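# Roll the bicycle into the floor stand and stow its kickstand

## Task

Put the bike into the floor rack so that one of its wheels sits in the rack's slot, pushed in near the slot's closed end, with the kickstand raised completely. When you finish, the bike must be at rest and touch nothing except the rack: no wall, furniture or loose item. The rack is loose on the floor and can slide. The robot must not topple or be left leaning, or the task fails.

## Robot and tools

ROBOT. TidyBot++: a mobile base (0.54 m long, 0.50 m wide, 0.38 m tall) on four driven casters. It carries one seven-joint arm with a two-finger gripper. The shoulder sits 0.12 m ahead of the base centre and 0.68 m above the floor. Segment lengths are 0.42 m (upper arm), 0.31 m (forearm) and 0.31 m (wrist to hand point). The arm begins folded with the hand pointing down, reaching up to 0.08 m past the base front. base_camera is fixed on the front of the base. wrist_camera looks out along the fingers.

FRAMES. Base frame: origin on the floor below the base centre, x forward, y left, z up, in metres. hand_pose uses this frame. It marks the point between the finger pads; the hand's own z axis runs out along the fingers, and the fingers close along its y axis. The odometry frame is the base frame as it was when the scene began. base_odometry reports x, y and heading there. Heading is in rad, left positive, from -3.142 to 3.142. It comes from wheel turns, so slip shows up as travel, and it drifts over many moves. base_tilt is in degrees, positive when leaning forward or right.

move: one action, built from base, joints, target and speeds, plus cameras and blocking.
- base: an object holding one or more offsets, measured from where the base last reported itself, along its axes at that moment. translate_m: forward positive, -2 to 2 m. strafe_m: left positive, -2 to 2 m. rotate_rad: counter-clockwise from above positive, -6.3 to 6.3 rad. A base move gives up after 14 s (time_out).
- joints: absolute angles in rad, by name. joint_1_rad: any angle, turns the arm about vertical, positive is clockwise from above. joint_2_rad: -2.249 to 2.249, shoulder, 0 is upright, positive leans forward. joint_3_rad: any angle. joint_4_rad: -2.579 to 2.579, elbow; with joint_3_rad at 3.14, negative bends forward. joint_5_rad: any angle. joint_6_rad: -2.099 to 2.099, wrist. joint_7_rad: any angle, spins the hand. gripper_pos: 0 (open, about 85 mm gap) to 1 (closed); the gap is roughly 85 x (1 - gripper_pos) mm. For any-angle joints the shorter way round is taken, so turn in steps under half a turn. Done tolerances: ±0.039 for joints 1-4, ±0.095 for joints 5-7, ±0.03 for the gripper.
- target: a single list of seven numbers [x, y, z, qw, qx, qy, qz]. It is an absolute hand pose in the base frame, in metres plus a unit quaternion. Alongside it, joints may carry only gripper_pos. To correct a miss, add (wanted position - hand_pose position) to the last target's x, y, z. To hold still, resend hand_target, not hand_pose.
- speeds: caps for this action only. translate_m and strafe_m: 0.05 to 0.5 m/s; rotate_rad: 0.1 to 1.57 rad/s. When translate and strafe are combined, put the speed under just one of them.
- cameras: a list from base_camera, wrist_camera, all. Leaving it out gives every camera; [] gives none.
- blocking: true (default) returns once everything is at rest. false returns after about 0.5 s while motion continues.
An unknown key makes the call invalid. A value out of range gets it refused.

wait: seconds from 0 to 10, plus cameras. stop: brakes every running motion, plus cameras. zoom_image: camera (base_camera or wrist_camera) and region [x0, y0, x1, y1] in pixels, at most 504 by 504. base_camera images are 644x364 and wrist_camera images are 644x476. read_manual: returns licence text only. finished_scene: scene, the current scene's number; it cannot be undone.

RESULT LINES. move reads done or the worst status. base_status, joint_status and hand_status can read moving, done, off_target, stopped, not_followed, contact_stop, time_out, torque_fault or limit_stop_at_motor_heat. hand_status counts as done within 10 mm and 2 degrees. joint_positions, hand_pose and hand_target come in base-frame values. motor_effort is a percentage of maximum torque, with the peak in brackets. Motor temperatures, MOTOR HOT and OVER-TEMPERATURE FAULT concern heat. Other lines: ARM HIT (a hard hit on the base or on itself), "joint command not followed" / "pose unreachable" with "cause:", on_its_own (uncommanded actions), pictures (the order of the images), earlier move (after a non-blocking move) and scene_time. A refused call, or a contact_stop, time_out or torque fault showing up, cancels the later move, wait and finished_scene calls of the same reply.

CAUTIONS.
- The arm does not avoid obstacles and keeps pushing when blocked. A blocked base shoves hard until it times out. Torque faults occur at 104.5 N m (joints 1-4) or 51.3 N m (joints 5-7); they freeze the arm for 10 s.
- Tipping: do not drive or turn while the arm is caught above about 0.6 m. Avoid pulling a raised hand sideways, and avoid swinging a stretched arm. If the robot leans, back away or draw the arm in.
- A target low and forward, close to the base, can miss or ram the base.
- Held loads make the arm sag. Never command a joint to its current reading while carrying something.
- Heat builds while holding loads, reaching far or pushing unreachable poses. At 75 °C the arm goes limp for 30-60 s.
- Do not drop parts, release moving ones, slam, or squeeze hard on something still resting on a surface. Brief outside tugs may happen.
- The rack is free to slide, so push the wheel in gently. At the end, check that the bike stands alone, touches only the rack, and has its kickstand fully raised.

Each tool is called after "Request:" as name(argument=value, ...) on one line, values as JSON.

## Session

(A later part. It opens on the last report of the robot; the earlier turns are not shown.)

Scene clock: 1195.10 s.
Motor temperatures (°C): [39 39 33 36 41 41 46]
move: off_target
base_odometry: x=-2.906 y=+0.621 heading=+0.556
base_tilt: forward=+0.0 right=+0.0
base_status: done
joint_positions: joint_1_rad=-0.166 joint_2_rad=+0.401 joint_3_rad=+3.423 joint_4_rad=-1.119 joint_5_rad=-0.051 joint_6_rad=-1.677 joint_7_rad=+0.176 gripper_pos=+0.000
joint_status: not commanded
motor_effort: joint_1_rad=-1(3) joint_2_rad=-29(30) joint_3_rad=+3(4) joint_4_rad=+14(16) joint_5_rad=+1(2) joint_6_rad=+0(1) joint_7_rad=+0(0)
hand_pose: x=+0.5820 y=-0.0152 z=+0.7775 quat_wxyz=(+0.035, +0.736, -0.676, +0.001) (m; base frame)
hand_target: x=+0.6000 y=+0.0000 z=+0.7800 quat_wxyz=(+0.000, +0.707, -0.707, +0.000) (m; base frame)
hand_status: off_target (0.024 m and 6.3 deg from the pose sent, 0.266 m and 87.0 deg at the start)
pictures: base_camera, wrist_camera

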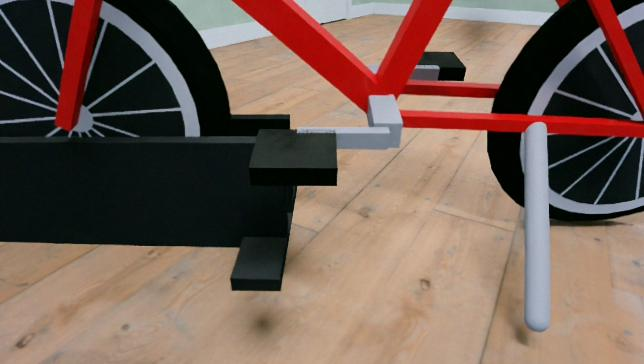

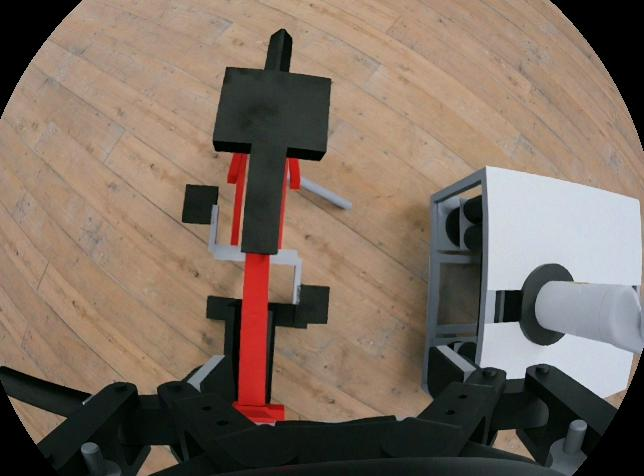

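Request:
move(base={"strafe_m": -0.33, "translate_m": -0.25})

Request:
move(target=[0.55, 0.12, 0.55, 0, 0.93, 0, 0.36], joints={"gripper_pos": 1.0})

Scene clock: 1231.03 s.
Motor temperatures (°C): [39 39 33 36 41 41 46]
move: done
base_odometry: x=-2.944 y=+0.209 heading=+0.556
base_tilt: forward=-0.1 right=+0.1
base_status: done
joint_positions: joint_1_rad=-0.165 joint_2_rad=+0.406 joint_3_rad=+3.429 joint_4_rad=-1.117 joint_5_rad=-0.052 joint_6_rad=-1.677 joint_7_rad=+0.173 gripper_pos=+0.000
joint_status: not commanded
motor_effort: joint_1_rad=+0(3) joint_2_rad=-29(31) joint_3_rad=+3(5) joint_4_rad=+14(16) joint_5_rad=+1(2) joint_6_rad=-1(1) joint_7_rad=+0(0)
hand_pose: x=+0.5831 y=-0.0177 z=+0.7759 quat_wxyz=(+0.037, +0.733, -0.679, +0.001) (m; base frame)
hand_target: x=+0.6000 y=+0.0000 z=+0.7800 quat_wxyz=(+0.000, +0.707, -0.707, +0.000) (m; base frame)
hand_status: not commanded
pictures: base_camera, wrist_camera

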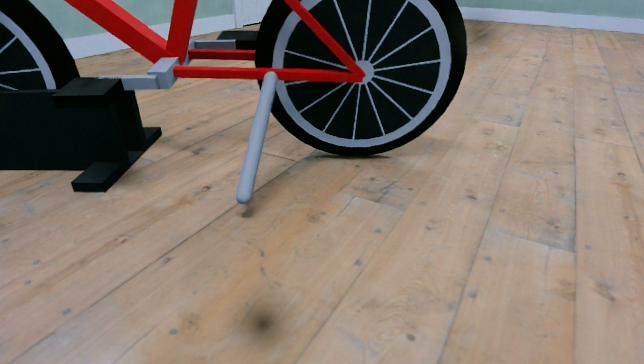

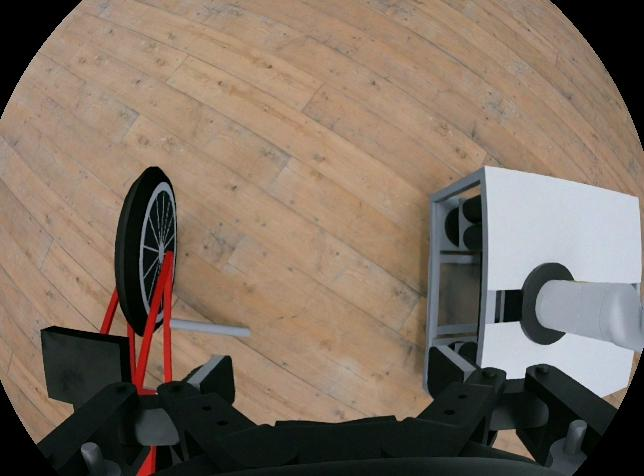

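Scene clock: 1234.20 s.
Motor temperatures (°C): [39 39 33 36 41 41 46]
move: off_target
base_odometry: x=-2.944 y=+0.209 heading=+0.556
base_tilt: forward=-0.1 right=+0.0
base_status: not commanded
joint_positions: joint_1_rad=-0.709 joint_2_rad=+0.384 joint_3_rad=+3.429 joint_4_rad=-2.425 joint_5_rad=-0.535 joint_6_rad=+0.307 joint_7_rad=+1.655 gripper_pos=+0.999
joint_status: all done
motor_effort: joint_1_rad=+0(2) joint_2_rad=-20(30) joint_3_rad=+3(4) joint_4_rad=+8(15) joint_5_rad=+1(1) joint_6_rad=+6(7) joint_7_rad=+0(0)
hand_pose: x=+0.5426 y=+0.1312 z=+0.5314 quat_wxyz=(-0.015, +0.945, -0.002, +0.326) (m; base frame)
hand_target: x=+0.5500 y=+0.1200 z=+0.5500 quat_wxyz=(+0.000, +0.933, +0.000, +0.361) (m; base frame)
hand_status: off_target (0.023 m and 4.6 deg from the pose sent, 0.267 m and 93.7 deg at the start)
pictures: base_camera, wrist_camera

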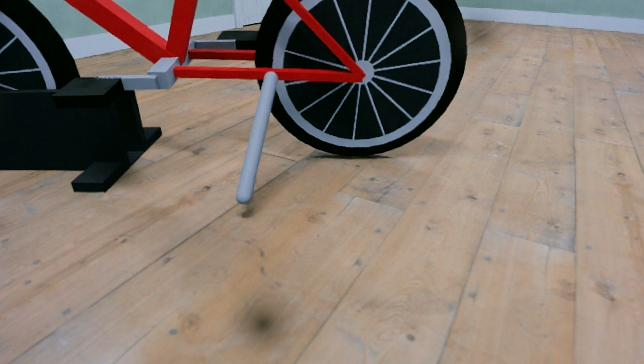

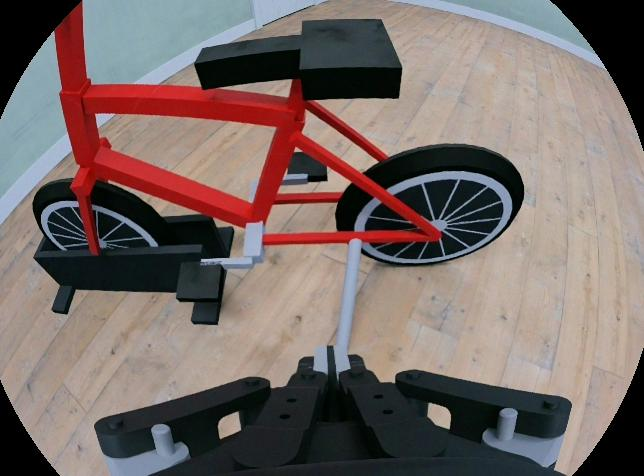

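Request:
move(target=[0.6, 0.2, 0.32, 0, 0.88, 0, 0.475])

Request:
move(target=[0.7, 0.2, 0.13, 0, 0.88, 0, 0.475])

Scene clock: 1242.20 s.
Motor temperatures (°C): [39 38 33 36 41 41 46]
move: off_target
base_odometry: x=-2.944 y=+0.209 heading=+0.556
base_tilt: forward=+0.0 right=+0.0
base_status: not commanded
joint_positions: joint_1_rad=-0.846 joint_2_rad=+1.315 joint_3_rad=+3.305 joint_4_rad=-2.209 joint_5_rad=-0.538 joint_6_rad=+1.090 joint_7_rad=+1.261 gripper_pos=+0.999
joint_status: not commanded
motor_effort: joint_1_rad=-1(1) joint_2_rad=-31(32) joint_3_rad=+6(7) joint_4_rad=-5(8) joint_5_rad=-2(3) joint_6_rad=+6(8) joint_7_rad=+0(0)
hand_pose: x=+0.5824 y=+0.1893 z=+0.3013 quat_wxyz=(+0.026, +0.902, +0.052, +0.429) (m; base frame)
hand_target: x=+0.6000 y=+0.2000 z=+0.3200 quat_wxyz=(+0.000, +0.880, +0.000, +0.475) (m; base frame)
hand_status: off_target (0.028 m and 8.9 deg from the pose sent, 0.230 m and 18.8 deg at the start)
pictures: base_camera, wrist_camera

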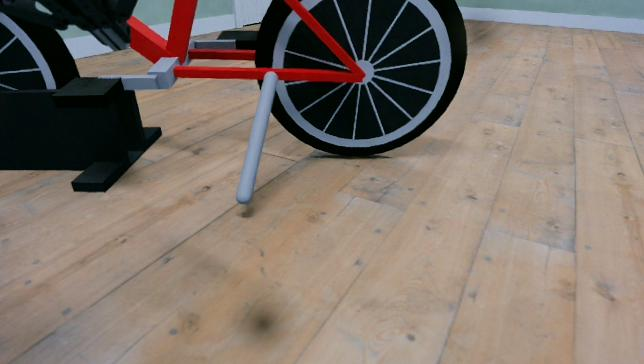

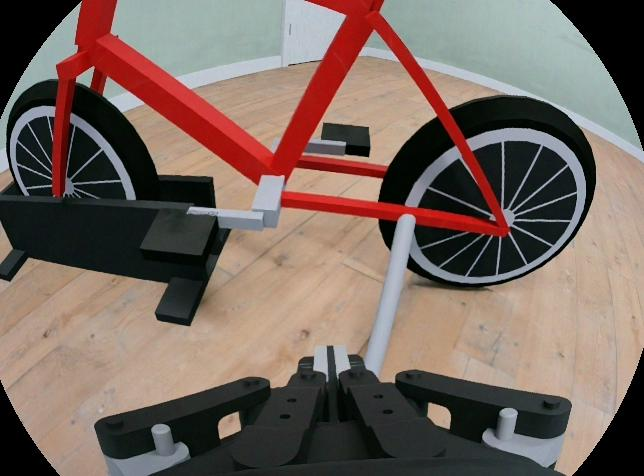

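Scene clock: 1244.10 s.
Motor temperatures (°C): [39 38 33 36 41 41 46]
move: off_target
base_odometry: x=-2.944 y=+0.209 heading=+0.556
base_tilt: forward=-0.1 right=-0.1
base_status: not commanded
joint_positions: joint_1_rad=-0.653 joint_2_rad=+1.725 joint_3_rad=+3.266 joint_4_rad=-1.556 joint_5_rad=-0.538 joint_6_rad=+1.090 joint_7_rad=+1.309 gripper_pos=+0.999
joint_status: not commanded
motor_effort: joint_1_rad=-1(2) joint_2_rad=-37(38) joint_3_rad=+4(7) joint_4_rad=+0(5) joint_5_rad=-1(3) joint_6_rad=+9(9) joint_7_rad=+0(0)
hand_pose: x=+0.7065 y=+0.2028 z=+0.1497 quat_wxyz=(-0.020, +0.867, -0.013, +0.497) (m; base frame)
hand_target: x=+0.7000 y=+0.2000 z=+0.1300 quat_wxyz=(+0.000, +0.880, +0.000, +0.475) (m; base frame)
hand_status: off_target (0.021 m and 4.0 deg from the pose sent, 0.208 m and 8.9 deg at the start)
pictures: base_camera, wrist_camera

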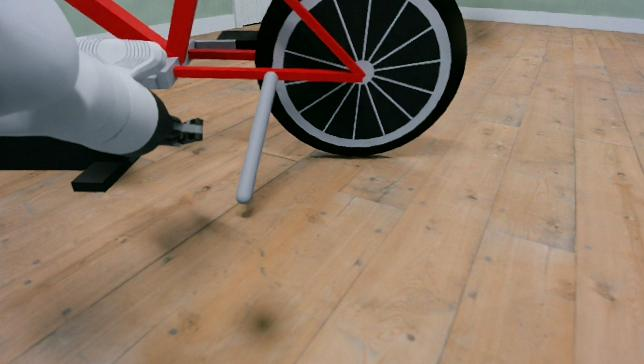

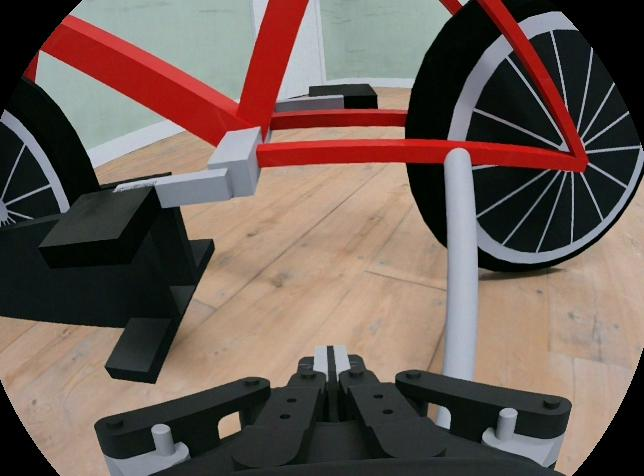

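Request:
move(target=[0.775, 0.19, 0.075, 0, 0.88, 0, 0.475])

Scene clock: 1247.40 s.
Motor temperatures (°C): [39 39 33 36 41 41 46]
move: off_target
base_odometry: x=-2.944 y=+0.209 heading=+0.556
base_tilt: forward=+0.0 right=+0.0
base_status: not commanded
joint_positions: joint_1_rad=-0.522 joint_2_rad=+1.857 joint_3_rad=+3.263 joint_4_rad=-1.186 joint_5_rad=-0.538 joint_6_rad=+0.914 joint_7_rad=+1.456 gripper_pos=+0.999
joint_status: not commanded
motor_effort: joint_1_rad=-1(2) joint_2_rad=-40(40) joint_3_rad=+5(6) joint_4_rad=+4(5) joint_5_rad=+0(1) joint_6_rad=+8(9) joint_7_rad=+0(0)
hand_pose: x=+0.7843 y=+0.1849 z=+0.0978 quat_wxyz=(-0.012, +0.863, -0.028, +0.504) (m; base frame)
hand_target: x=+0.7750 y=+0.1900 z=+0.0750 quat_wxyz=(+0.000, +0.880, +0.000, +0.475) (m; base frame)
hand_status: off_target (0.025 m and 5.2 deg from the pose sent, 0.102 m and 4.0 deg at the start)
pictures: base_camera, wrist_camera

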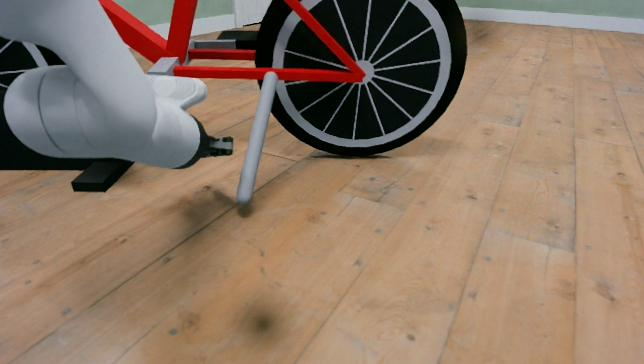

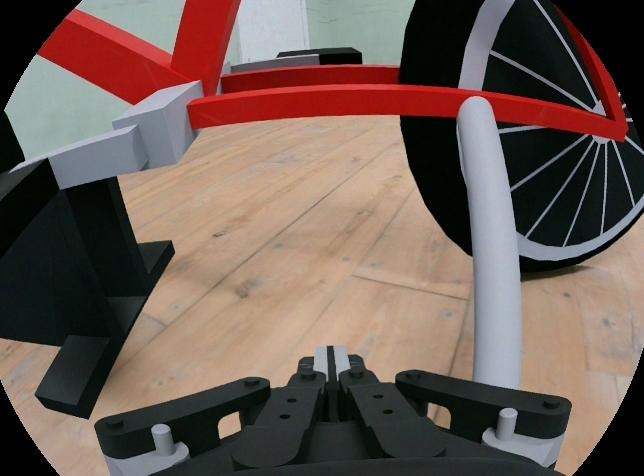

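Request:
move(target=[0.776, 0.125, 0.065, 0, 0.88, 0, 0.475])

Request:
move(target=[0.776, 0.085, 0.065, 0, 0.88, 0, 0.475])

Scene clock: 1252.40 s.
Motor temperatures (°C): [39 39 33 36 41 41 46]
move: off_target
base_odometry: x=-2.944 y=+0.209 heading=+0.556
base_tilt: forward=-0.1 right=+0.1
base_status: not commanded
joint_positions: joint_1_rad=-0.385 joint_2_rad=+1.867 joint_3_rad=+3.226 joint_4_rad=-1.189 joint_5_rad=-0.409 joint_6_rad=+0.914 joint_7_rad=+1.458 gripper_pos=+0.999
joint_status: not commanded
motor_effort: joint_1_rad=+2(7) joint_2_rad=-35(41) joint_3_rad=+4(7) joint_4_rad=+2(7) joint_5_rad=+0(3) joint_6_rad=+4(9) joint_7_rad=+0(0)
hand_pose: x=+0.7914 y=+0.1339 z=+0.0838 quat_wxyz=(-0.011, +0.871, -0.039, +0.490) (m; base frame)
hand_target: x=+0.7760 y=+0.1250 z=+0.0650 quat_wxyz=(+0.000, +0.880, +0.000, +0.475) (m; base frame)
hand_status: off_target (0.026 m and 5.0 deg from the pose sent, 0.069 m and 5.2 deg at the start)
pictures: base_camera, wrist_camera

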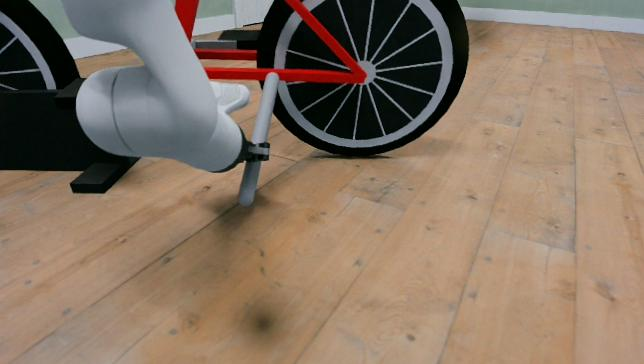

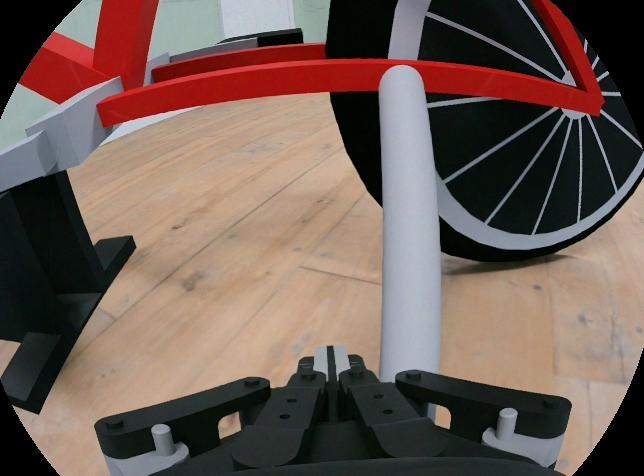

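Scene clock: 1254.10 s.
Motor temperatures (°C): [39 39 33 36 41 41 46]
move: off_target
base_odometry: x=-2.944 y=+0.209 heading=+0.556
base_tilt: forward=-0.1 right=+0.0
base_status: not commanded
joint_positions: joint_1_rad=-0.276 joint_2_rad=+1.876 joint_3_rad=+3.189 joint_4_rad=-1.213 joint_5_rad=-0.284 joint_6_rad=+0.930 joint_7_rad=+1.458 gripper_pos=+0.999
joint_status: not commanded
motor_effort: joint_1_rad=+3(10) joint_2_rad=-38(39) joint_3_rad=+5(8) joint_4_rad=+3(6) joint_5_rad=-2(5) joint_6_rad=+8(9) joint_7_rad=+0(1)
hand_pose: x=+0.7853 y=+0.0987 z=+0.0713 quat_wxyz=(-0.016, +0.878, -0.040, +0.476) (m; base frame)
hand_target: x=+0.7760 y=+0.0850 z=+0.0650 quat_wxyz=(+0.000, +0.880, +0.000, +0.475) (m; base frame)
hand_status: off_target (0.018 m and 4.9 deg from the pose sent, 0.055 m and 5.0 deg at the start)
pictures: base_camera, wrist_camera

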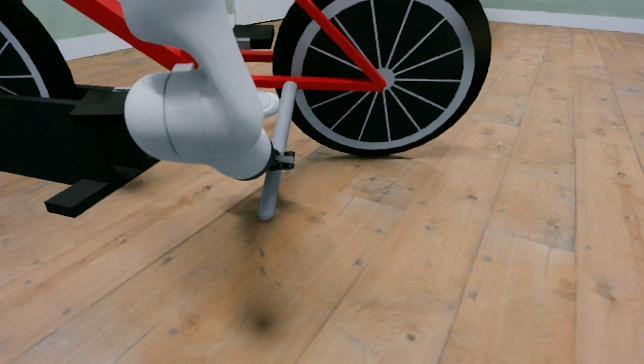

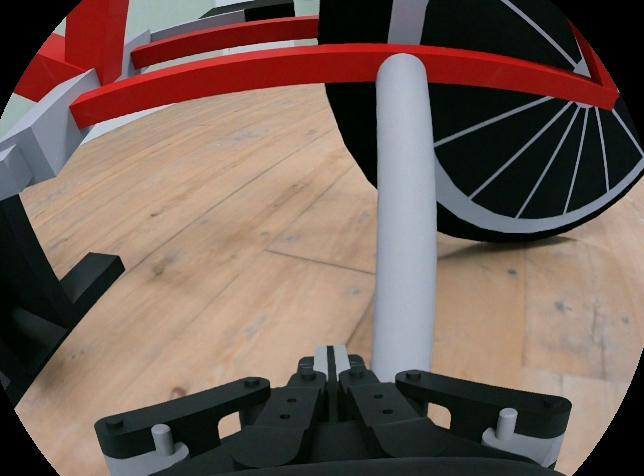

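Request:
move(target=[0.76, 0.16, 0.09, 0, 0.88, 0, 0.475])

Request:
move(target=[0.62, 0.19, 0.3, 0, 0.88, 0, 0.475])

Request:
move(target=[0.48, 0.15, 0.55, 0, 0.97, 0, 0.24])

Request:
move(base={"strafe_m": -0.62})

Scene clock: 1279.00 s.
Motor temperatures (°C): [39 39 33 36 41 41 46]
move: off_target
base_odometry: x=-2.944 y=+0.209 heading=+0.556
base_tilt: forward=+0.0 right=+0.0
base_status: not commanded
joint_positions: joint_1_rad=-0.465 joint_2_rad=+1.852 joint_3_rad=+3.220 joint_4_rad=-1.271 joint_5_rad=-0.364 joint_6_rad=+0.930 joint_7_rad=+1.458 gripper_pos=+0.999
joint_status: not commanded
motor_effort: joint_1_rad=-1(4) joint_2_rad=-38(39) joint_3_rad=+3(6) joint_4_rad=+4(4) joint_5_rad=+0(2) joint_6_rad=+8(9) joint_7_rad=+0(0)
hand_pose: x=+0.7527 y=+0.1840 z=+0.0762 quat_wxyz=(-0.027, +0.883, +0.019, +0.468) (m; base frame)
hand_target: x=+0.7600 y=+0.1600 z=+0.0900 quat_wxyz=(+0.000, +0.880, +0.000, +0.475) (m; base frame)
hand_status: off_target (0.029 m and 3.8 deg from the pose sent, 0.069 m and 4.9 deg at the start)
pictures: base_camera, wrist_camera

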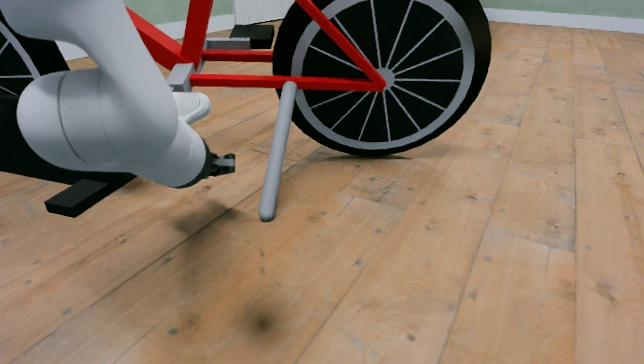

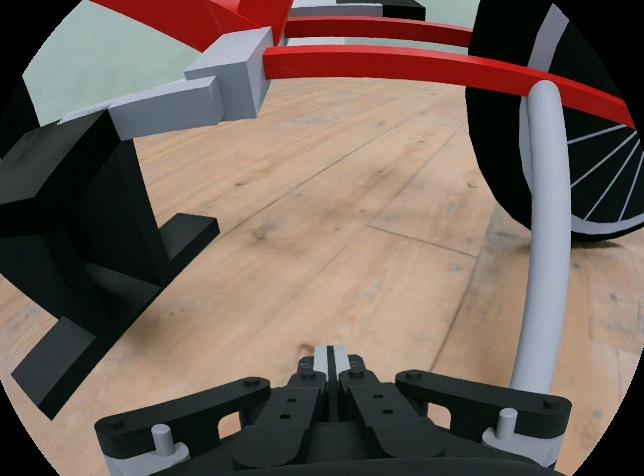

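Scene clock: 1281.10 s.
Motor temperatures (°C): [39 39 33 36 41 41 46]
move: off_target
base_odometry: x=-2.944 y=+0.209 heading=+0.556
base_tilt: forward=-0.1 right=+0.0
base_status: not commanded
joint_positions: joint_1_rad=-0.774 joint_2_rad=+1.398 joint_3_rad=+3.262 joint_4_rad=-2.095 joint_5_rad=-0.490 joint_6_rad=+1.099 joint_7_rad=+1.289 gripper_pos=+0.999
joint_status: not commanded
motor_effort: joint_1_rad=+0(2) joint_2_rad=-32(39) joint_3_rad=+5(6) joint_4_rad=-3(4) joint_5_rad=-2(2) joint_6_rad=+7(8) joint_7_rad=+0(0)
hand_pose: x=+0.5989 y=+0.2027 z=+0.2597 quat_wxyz=(+0.005, +0.904, +0.053, +0.423) (m; base frame)
hand_target: x=+0.6200 y=+0.1900 z=+0.3000 quat_wxyz=(+0.000, +0.880, +0.000, +0.475) (m; base frame)
hand_status: off_target (0.047 m and 8.9 deg from the pose sent, 0.260 m and 3.8 deg at the start)
pictures: base_camera, wrist_camera

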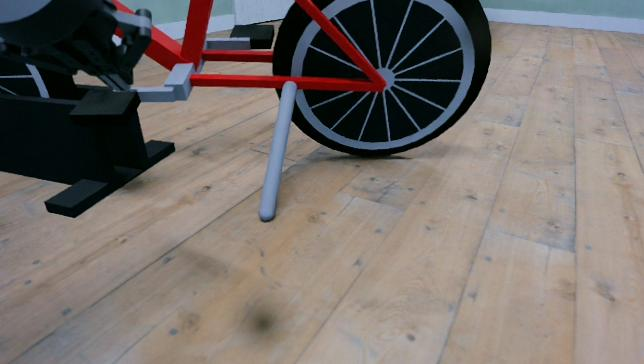

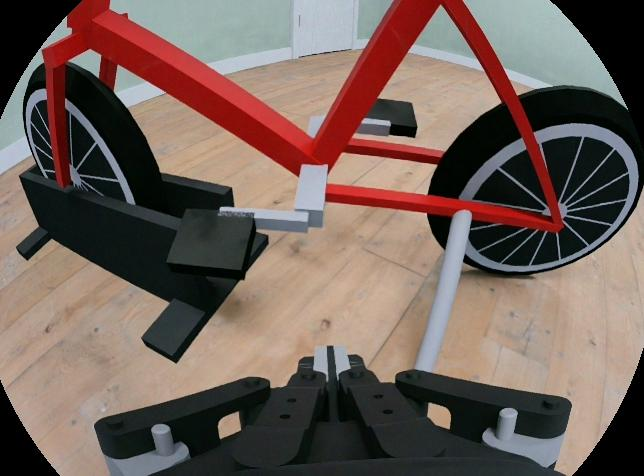

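Scene clock: 1283.87 s.
Motor temperatures (°C): [39 39 33 36 41 41 46]
move: off_target
base_odometry: x=-2.944 y=+0.209 heading=+0.556
base_tilt: forward=-0.1 right=+0.0
base_status: not commanded
joint_positions: joint_1_rad=-1.290 joint_2_rad=+0.308 joint_3_rad=+3.981 joint_4_rad=-2.345 joint_5_rad=+0.030 joint_6_rad=-0.075 joint_7_rad=+1.037 gripper_pos=+0.999
joint_status: not commanded
motor_effort: joint_1_rad=-1(2) joint_2_rad=-16(35) joint_3_rad=+4(8) joint_4_rad=+11(11) joint_5_rad=+0(2) joint_6_rad=+5(8) joint_7_rad=+0(0)
hand_pose: x=+0.5056 y=+0.1723 z=+0.5606 quat_wxyz=(-0.020, +0.961, +0.014, +0.274) (m; base frame)
hand_target: x=+0.4800 y=+0.1500 z=+0.5500 quat_wxyz=(+0.000, +0.971, +0.000, +0.240) (m; base frame)
hand_status: off_target (0.036 m and 5.0 deg from the pose sent, 0.318 m and 23.2 deg at the start)
pictures: base_camera, wrist_camera

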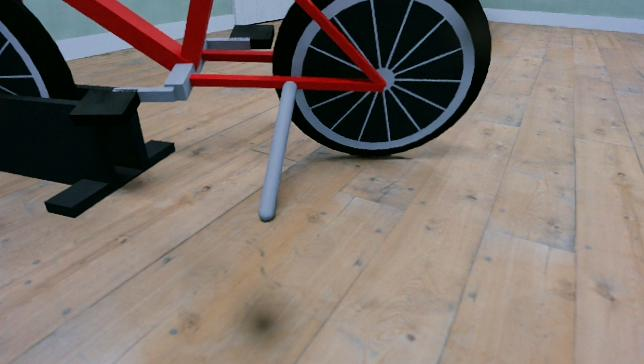

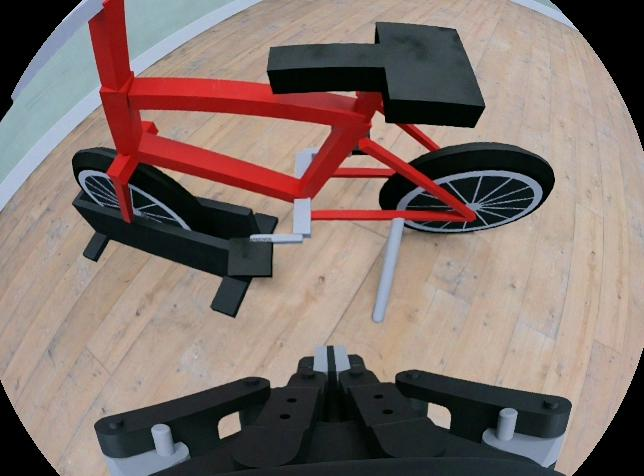

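Scene clock: 1286.30 s.
Motor temperatures (°C): [39 39 33 36 41 41 46]
move: done
base_odometry: x=-2.617 y=-0.318 heading=+0.555
base_tilt: forward=-0.1 right=+0.0
base_status: done
joint_positions: joint_1_rad=-1.297 joint_2_rad=+0.301 joint_3_rad=+3.989 joint_4_rad=-2.350 joint_5_rad=+0.031 joint_6_rad=-0.081 joint_7_rad=+1.036 gripper_pos=+0.999
joint_status: not commanded
motor_effort: joint_1_rad=-1(2) joint_2_rad=-15(17) joint_3_rad=+4(7) joint_4_rad=+11(12) joint_5_rad=+1(1) joint_6_rad=+4(6) joint_7_rad=+0(0)
hand_pose: x=+0.5026 y=+0.1704 z=+0.5606 quat_wxyz=(-0.020, +0.962, +0.013, +0.272) (m; base frame)
hand_target: x=+0.4800 y=+0.1500 z=+0.5500 quat_wxyz=(+0.000, +0.971, +0.000, +0.240) (m; base frame)
hand_status: not commanded
pictures: base_camera, wrist_camera

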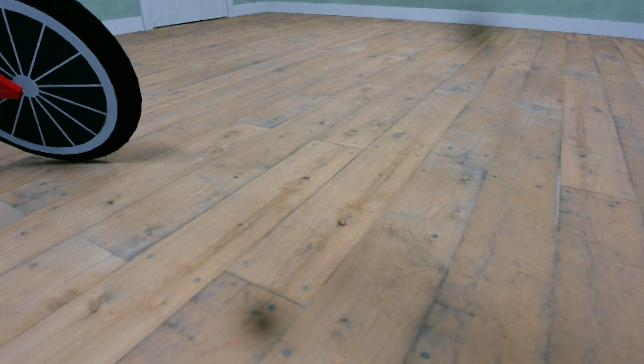

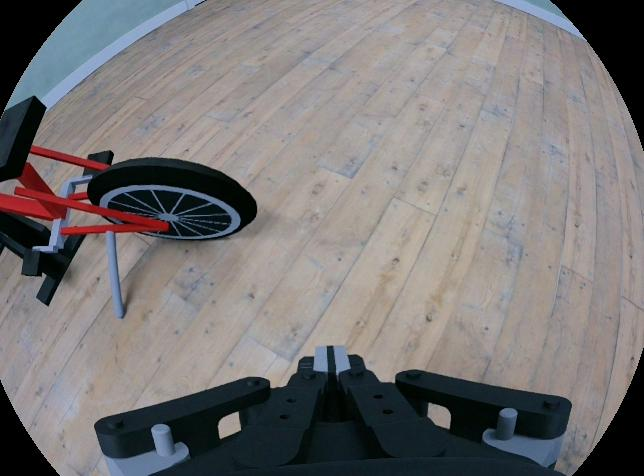

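Request:
move(base={"strafe_m": -0.25, "translate_m": 0.2}, cameras=[])

Request:
move(base={"translate_m": 0.75}, cameras=[])

Request:
move(base={"rotate_rad": 1.6})

Scene clock: 1294.93 s.
Motor temperatures (°C): [39 39 33 36 41 41 46]
move: done
base_odometry: x=-2.315 y=-0.425 heading=+0.555
base_tilt: forward=+0.0 right=+0.0
base_status: done
joint_positions: joint_1_rad=-1.298 joint_2_rad=+0.301 joint_3_rad=+3.992 joint_4_rad=-2.350 joint_5_rad=+0.032 joint_6_rad=-0.081 joint_7_rad=+1.036 gripper_pos=+0.999
joint_status: not commanded
motor_effort: joint_1_rad=+0(2) joint_2_rad=-15(17) joint_3_rad=+4(6) joint_4_rad=+10(11) joint_5_rad=+0(1) joint_6_rad=+5(6) joint_7_rad=+0(0)
hand_pose: x=+0.5031 y=+0.1696 z=+0.5610 quat_wxyz=(-0.020, +0.962, +0.012, +0.272) (m; base frame)
hand_target: x=+0.4800 y=+0.1500 z=+0.5500 quat_wxyz=(+0.000, +0.971, +0.000, +0.240) (m; base frame)
hand_status: not commanded
pictures: none
No camera images: "cameras" was empty.

Scene clock: 1297.57 s.
Motor temperatures (°C): [39 39 33 36 41 41 46]
move: done
base_odometry: x=-1.677 y=-0.030 heading=+0.555
base_tilt: forward=-0.1 right=+0.0
base_status: done
joint_positions: joint_1_rad=-1.299 joint_2_rad=+0.301 joint_3_rad=+3.992 joint_4_rad=-2.352 joint_5_rad=+0.032 joint_6_rad=-0.083 joint_7_rad=+1.036 gripper_pos=+0.999
joint_status: not commanded
motor_effort: joint_1_rad=-1(2) joint_2_rad=-15(16) joint_3_rad=+5(6) joint_4_rad=+10(12) joint_5_rad=+0(1) joint_6_rad=+4(6) joint_7_rad=+0(0)
hand_pose: x=+0.5017 y=+0.1691 z=+0.5602 quat_wxyz=(-0.019, +0.962, +0.012, +0.271) (m; base frame)
hand_target: x=+0.4800 y=+0.1500 z=+0.5500 quat_wxyz=(+0.000, +0.971, +0.000, +0.240) (m; base frame)
hand_status: not commanded
pictures: none
No camera images: "cameras" was empty.

Scene clock: 1299.87 s.
Motor temperatures (°C): [39 39 33 36 41 41 46]
move: done
base_odometry: x=-1.677 y=-0.030 heading=+2.154
base_tilt: forward=-0.1 right=+0.0
base_status: done
joint_positions: joint_1_rad=-1.305 joint_2_rad=+0.301 joint_3_rad=+3.993 joint_4_rad=-2.352 joint_5_rad=+0.032 joint_6_rad=-0.083 joint_7_rad=+1.036 gripper_pos=+0.999
joint_status: not commanded
motor_effort: joint_1_rad=-1(3) joint_2_rad=-15(17) joint_3_rad=+5(6) joint_4_rad=+10(11) joint_5_rad=+0(1) joint_6_rad=+5(6) joint_7_rad=+0(0)
hand_pose: x=+0.5008 y=+0.1711 z=+0.5603 quat_wxyz=(-0.020, +0.962, +0.015, +0.271) (m; base frame)
hand_target: x=+0.4800 y=+0.1500 z=+0.5500 quat_wxyz=(+0.000, +0.971, +0.000, +0.240) (m; base frame)
hand_status: not commanded
pictures: base_camera, wrist_camera

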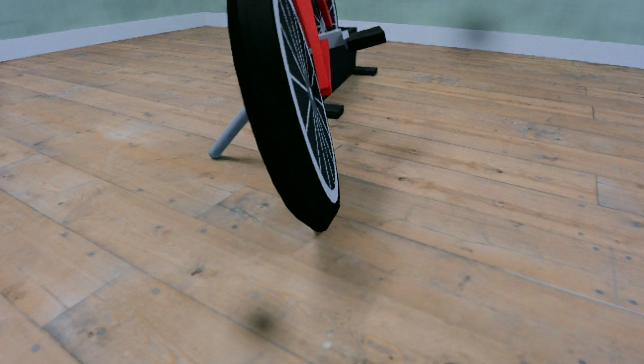

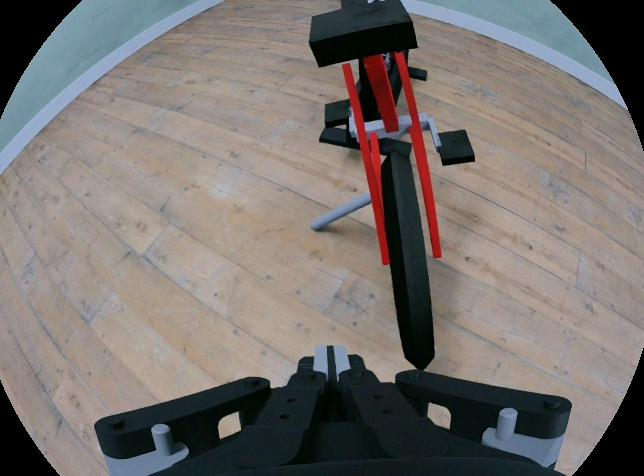

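Request:
zoom_image(camera="base_camera", region=[180, 0, 420, 250])

Request:
zoom_image(camera="wrist_camera", region=[280, 0, 500, 250])

Scaled by 2.016.

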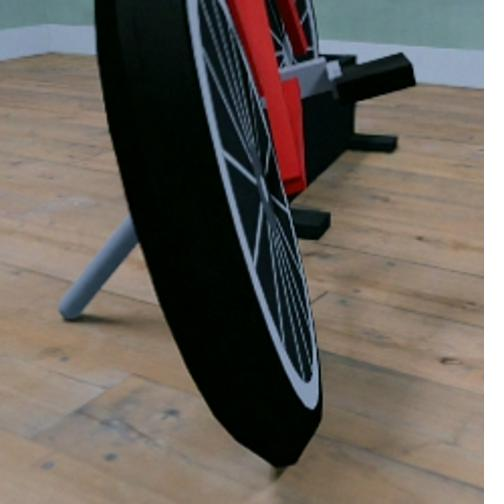

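Scaled by 2.016.

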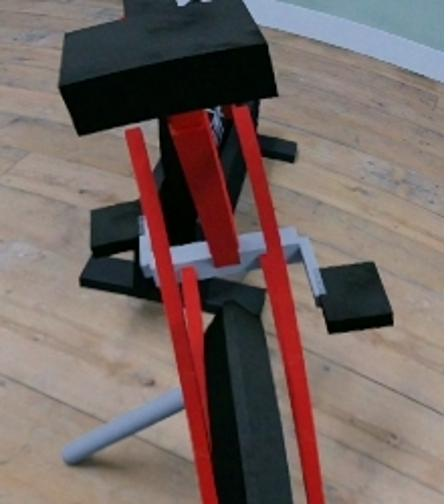

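Request:
move(base={"strafe_m": 0.2, "translate_m": 0.19}, speeds={"strafe_m": 0.2})

Request:
move(target=[0.6, 0.2, 0.5, 0.271, 0.653, -0.653, 0.271])

Scene clock: 1323.23 s.
Motor temperatures (°C): [39 38 33 36 41 41 46]
move: done
base_odometry: x=-1.949 y=+0.018 heading=+2.155
base_tilt: forward=+0.0 right=+0.0
base_status: done
joint_positions: joint_1_rad=-1.305 joint_2_rad=+0.300 joint_3_rad=+3.993 joint_4_rad=-2.353 joint_5_rad=+0.032 joint_6_rad=-0.084 joint_7_rad=+1.036 gripper_pos=+0.999
joint_status: not commanded
motor_effort: joint_1_rad=-1(1) joint_2_rad=-15(17) joint_3_rad=+5(6) joint_4_rad=+10(11) joint_5_rad=+0(1) joint_6_rad=+4(6) joint_7_rad=+0(0)
hand_pose: x=+0.5004 y=+0.1709 z=+0.5601 quat_wxyz=(-0.020, +0.963, +0.015, +0.270) (m; base frame)
hand_target: x=+0.4800 y=+0.1500 z=+0.5500 quat_wxyz=(+0.000, +0.971, +0.000, +0.240) (m; base frame)
hand_status: not commanded
pictures: base_camera, wrist_camera

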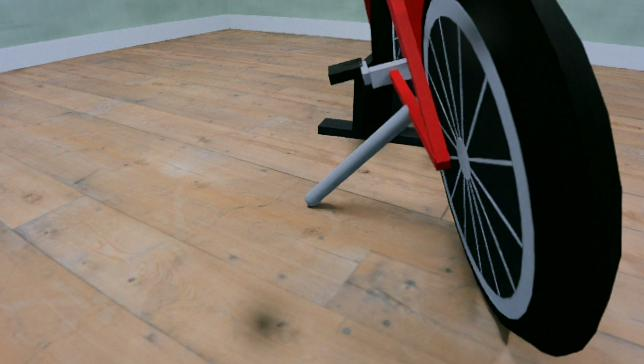

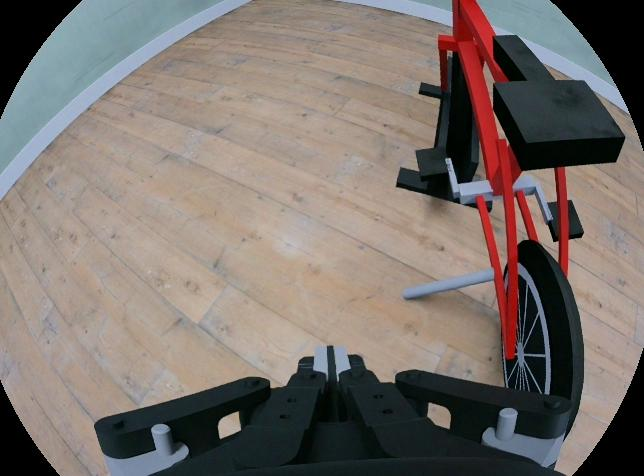

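Scene clock: 1326.17 s.
Motor temperatures (°C): [39 38 33 36 41 41 46]
move: off_target
base_odometry: x=-1.949 y=+0.018 heading=+2.155
base_tilt: forward=-0.1 right=-0.1
base_status: not commanded
joint_positions: joint_1_rad=-0.984 joint_2_rad=+1.118 joint_3_rad=+3.780 joint_4_rad=-1.084 joint_5_rad=+0.032 joint_6_rad=-1.420 joint_7_rad=-0.491 gripper_pos=+0.999
joint_status: not commanded
motor_effort: joint_1_rad=+0(2) joint_2_rad=-41(42) joint_3_rad=+10(12) joint_4_rad=+9(11) joint_5_rad=+5(5) joint_6_rad=-3(5) joint_7_rad=+0(0)
hand_pose: x=+0.6053 y=+0.2165 z=+0.4848 quat_wxyz=(+0.241, +0.689, -0.638, +0.244) (m; base frame)
hand_target: x=+0.6000 y=+0.2000 z=+0.5000 quat_wxyz=(+0.271, +0.653, -0.653, +0.271) (m; base frame)
hand_status: off_target (0.023 m and 6.4 deg from the pose sent, 0.120 m and 93.2 deg at the start)
pictures: base_camera, wrist_camera

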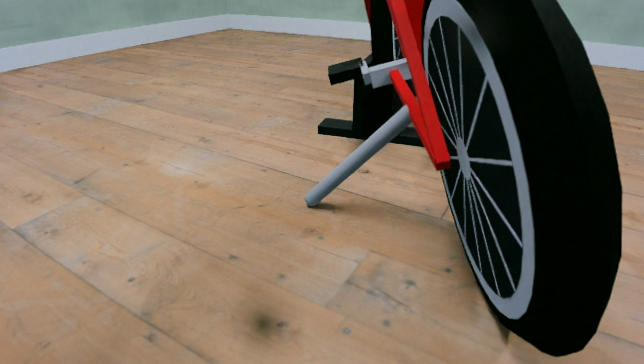

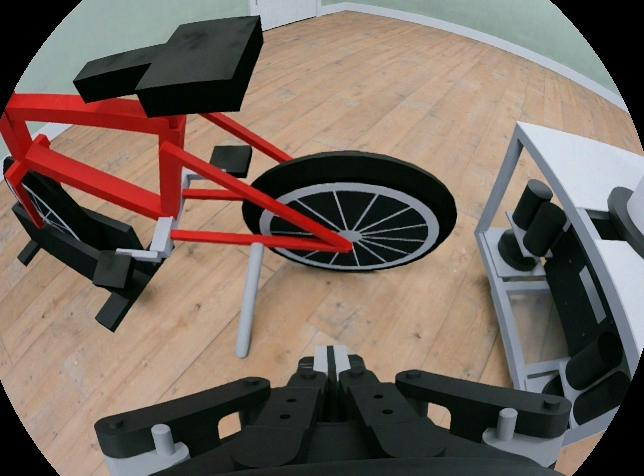

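Request:
zoom_image(camera="base_camera", region=[270, 40, 470, 240])

Request:
zoom_image(camera="wrist_camera", region=[0, 140, 280, 380])

Scaled by 2.520.

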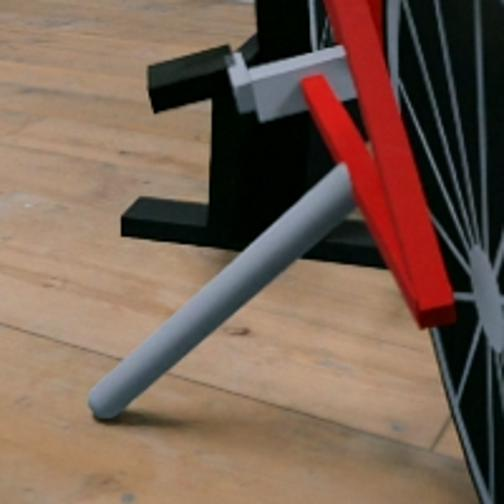

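Scaled by 1.800.

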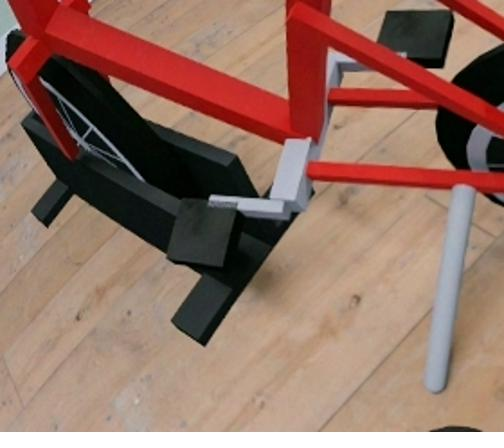

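Request:
move(base={"translate_m": 0.055}, speeds={"translate_m": 0.05})

Request:
zoom_image(camera="wrist_camera", region=[0, 140, 280, 380])

Scene clock: 1340.10 s.
Motor temperatures (°C): [39 38 33 36 41 41 46]
move: done
base_odometry: x=-1.980 y=+0.064 heading=+2.155
base_tilt: forward=+0.0 right=+0.0
base_status: done
joint_positions: joint_1_rad=-0.979 joint_2_rad=+1.118 joint_3_rad=+3.779 joint_4_rad=-1.082 joint_5_rad=+0.032 joint_6_rad=-1.425 joint_7_rad=-0.493 gripper_pos=+0.999
joint_status: not commanded
motor_effort: joint_1_rad=-1(3) joint_2_rad=-41(42) joint_3_rad=+10(11) joint_4_rad=+9(10) joint_5_rad=+5(5) joint_6_rad=-3(4) joint_7_rad=+0(0)
hand_pose: x=+0.6056 y=+0.2142 z=+0.4851 quat_wxyz=(+0.243, +0.686, -0.641, +0.243) (m; base frame)
hand_target: x=+0.6000 y=+0.2000 z=+0.5000 quat_wxyz=(+0.271, +0.653, -0.653, +0.271) (m; base frame)
hand_status: not commanded
pictures: base_camera, wrist_camera

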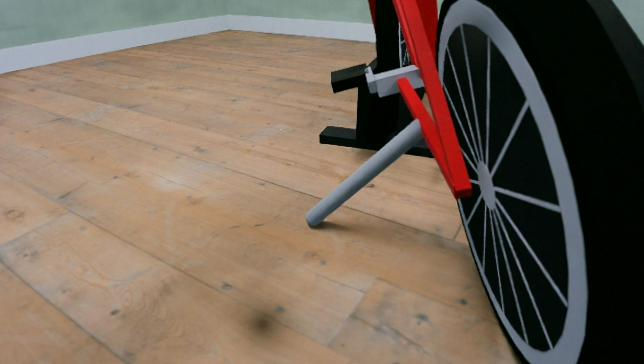

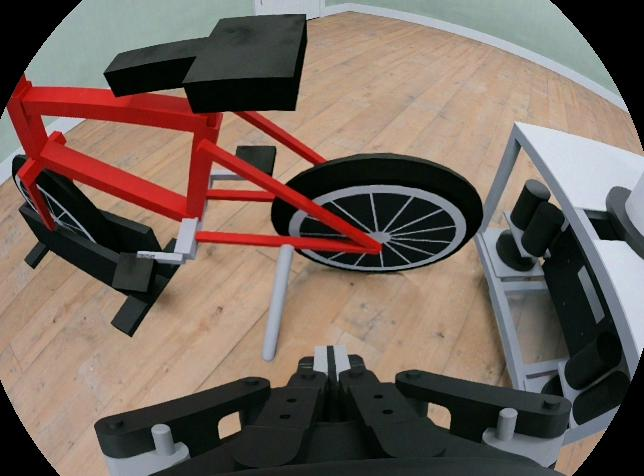

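Scaled by 1.800.

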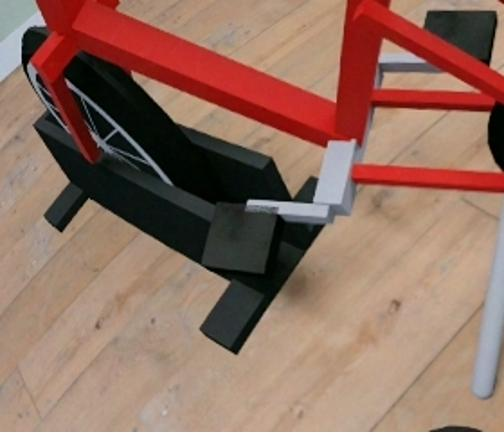

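Request:
move(base={"translate_m": 0.04}, speeds={"translate_m": 0.05})

Request:
zoom_image(camera="wrist_camera", region=[0, 140, 280, 380])

Scene clock: 1345.63 s.
Motor temperatures (°C): [39 38 33 36 41 41 46]
move: done
base_odometry: x=-2.002 y=+0.097 heading=+2.155
base_tilt: forward=+0.0 right=+0.0
base_status: done
joint_positions: joint_1_rad=-0.976 joint_2_rad=+1.119 joint_3_rad=+3.778 joint_4_rad=-1.081 joint_5_rad=+0.032 joint_6_rad=-1.426 joint_7_rad=-0.493 gripper_pos=+0.999
joint_status: not commanded
motor_effort: joint_1_rad=+0(3) joint_2_rad=-41(42) joint_3_rad=+10(12) joint_4_rad=+9(10) joint_5_rad=+5(5) joint_6_rad=-3(4) joint_7_rad=+0(0)
hand_pose: x=+0.6057 y=+0.2131 z=+0.4848 quat_wxyz=(+0.244, +0.686, -0.642, +0.242) (m; base frame)
hand_target: x=+0.6000 y=+0.2000 z=+0.5000 quat_wxyz=(+0.271, +0.653, -0.653, +0.271) (m; base frame)
hand_status: not commanded
pictures: base_camera, wrist_camera

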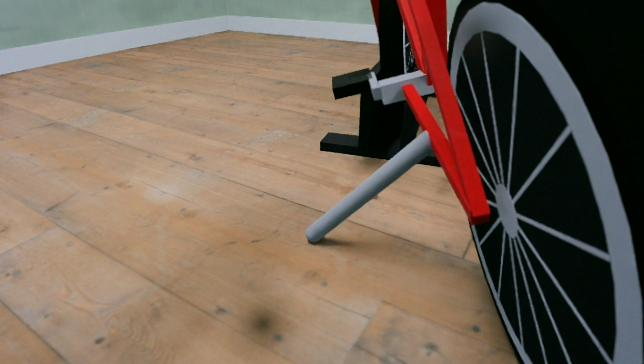

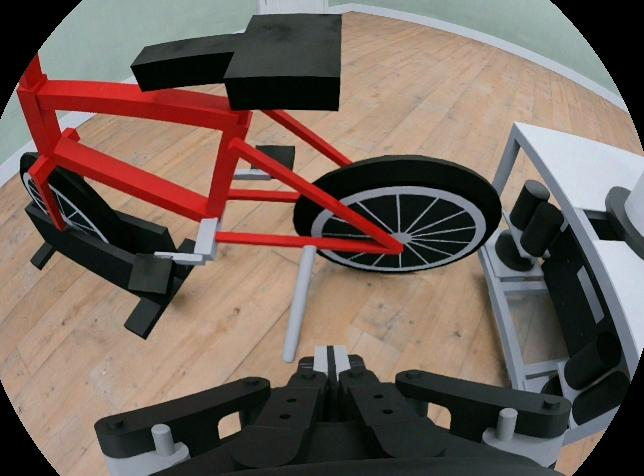

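Scaled by 1.800.

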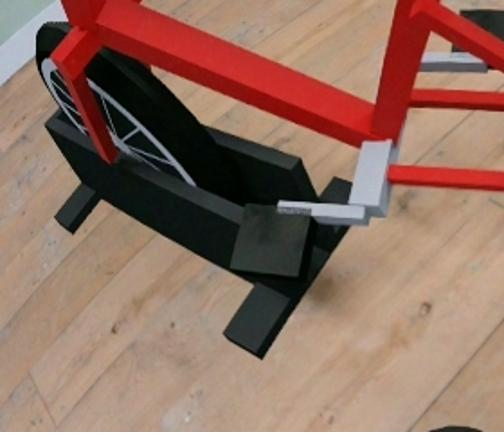

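Request:
move(base={"translate_m": 0.03}, speeds={"translate_m": 0.05})

Request:
zoom_image(camera="wrist_camera", region=[250, 140, 530, 380])

Scene clock: 1350.77 s.
Motor temperatures (°C): [39 39 33 36 41 41 46]
move: done
base_odometry: x=-2.018 y=+0.122 heading=+2.156
base_tilt: forward=+0.0 right=-0.1
base_status: done
joint_positions: joint_1_rad=-0.974 joint_2_rad=+1.119 joint_3_rad=+3.777 joint_4_rad=-1.081 joint_5_rad=+0.033 joint_6_rad=-1.427 joint_7_rad=-0.493 gripper_pos=+0.999
joint_status: not commanded
motor_effort: joint_1_rad=-1(3) joint_2_rad=-41(42) joint_3_rad=+10(11) joint_4_rad=+8(10) joint_5_rad=+5(5) joint_6_rad=-3(4) joint_7_rad=+0(0)
hand_pose: x=+0.6056 y=+0.2127 z=+0.4847 quat_wxyz=(+0.245, +0.685, -0.642, +0.242) (m; base frame)
hand_target: x=+0.6000 y=+0.2000 z=+0.5000 quat_wxyz=(+0.271, +0.653, -0.653, +0.271) (m; base frame)
hand_status: not commanded
pictures: base_camera, wrist_camera

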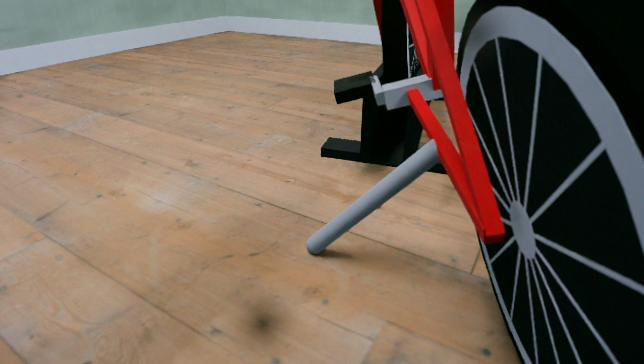

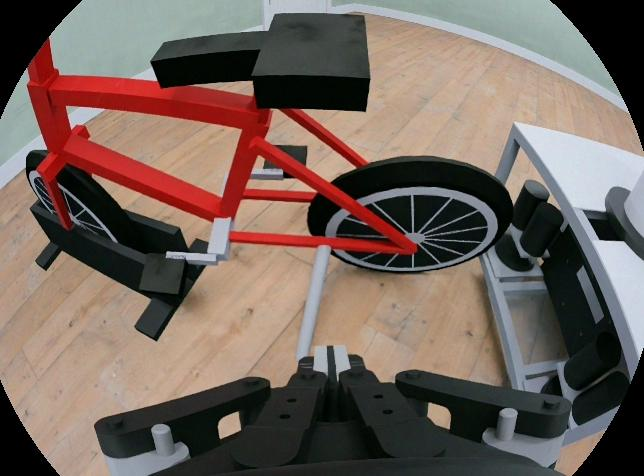

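Scaled by 1.800.

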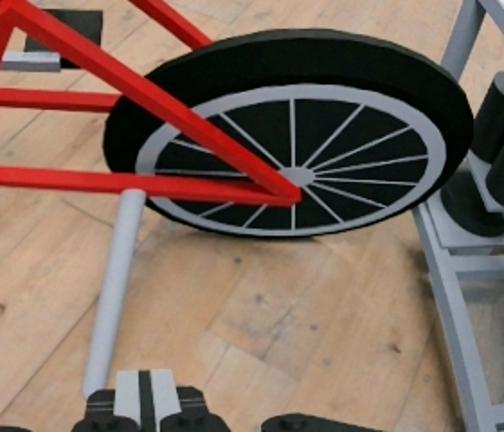

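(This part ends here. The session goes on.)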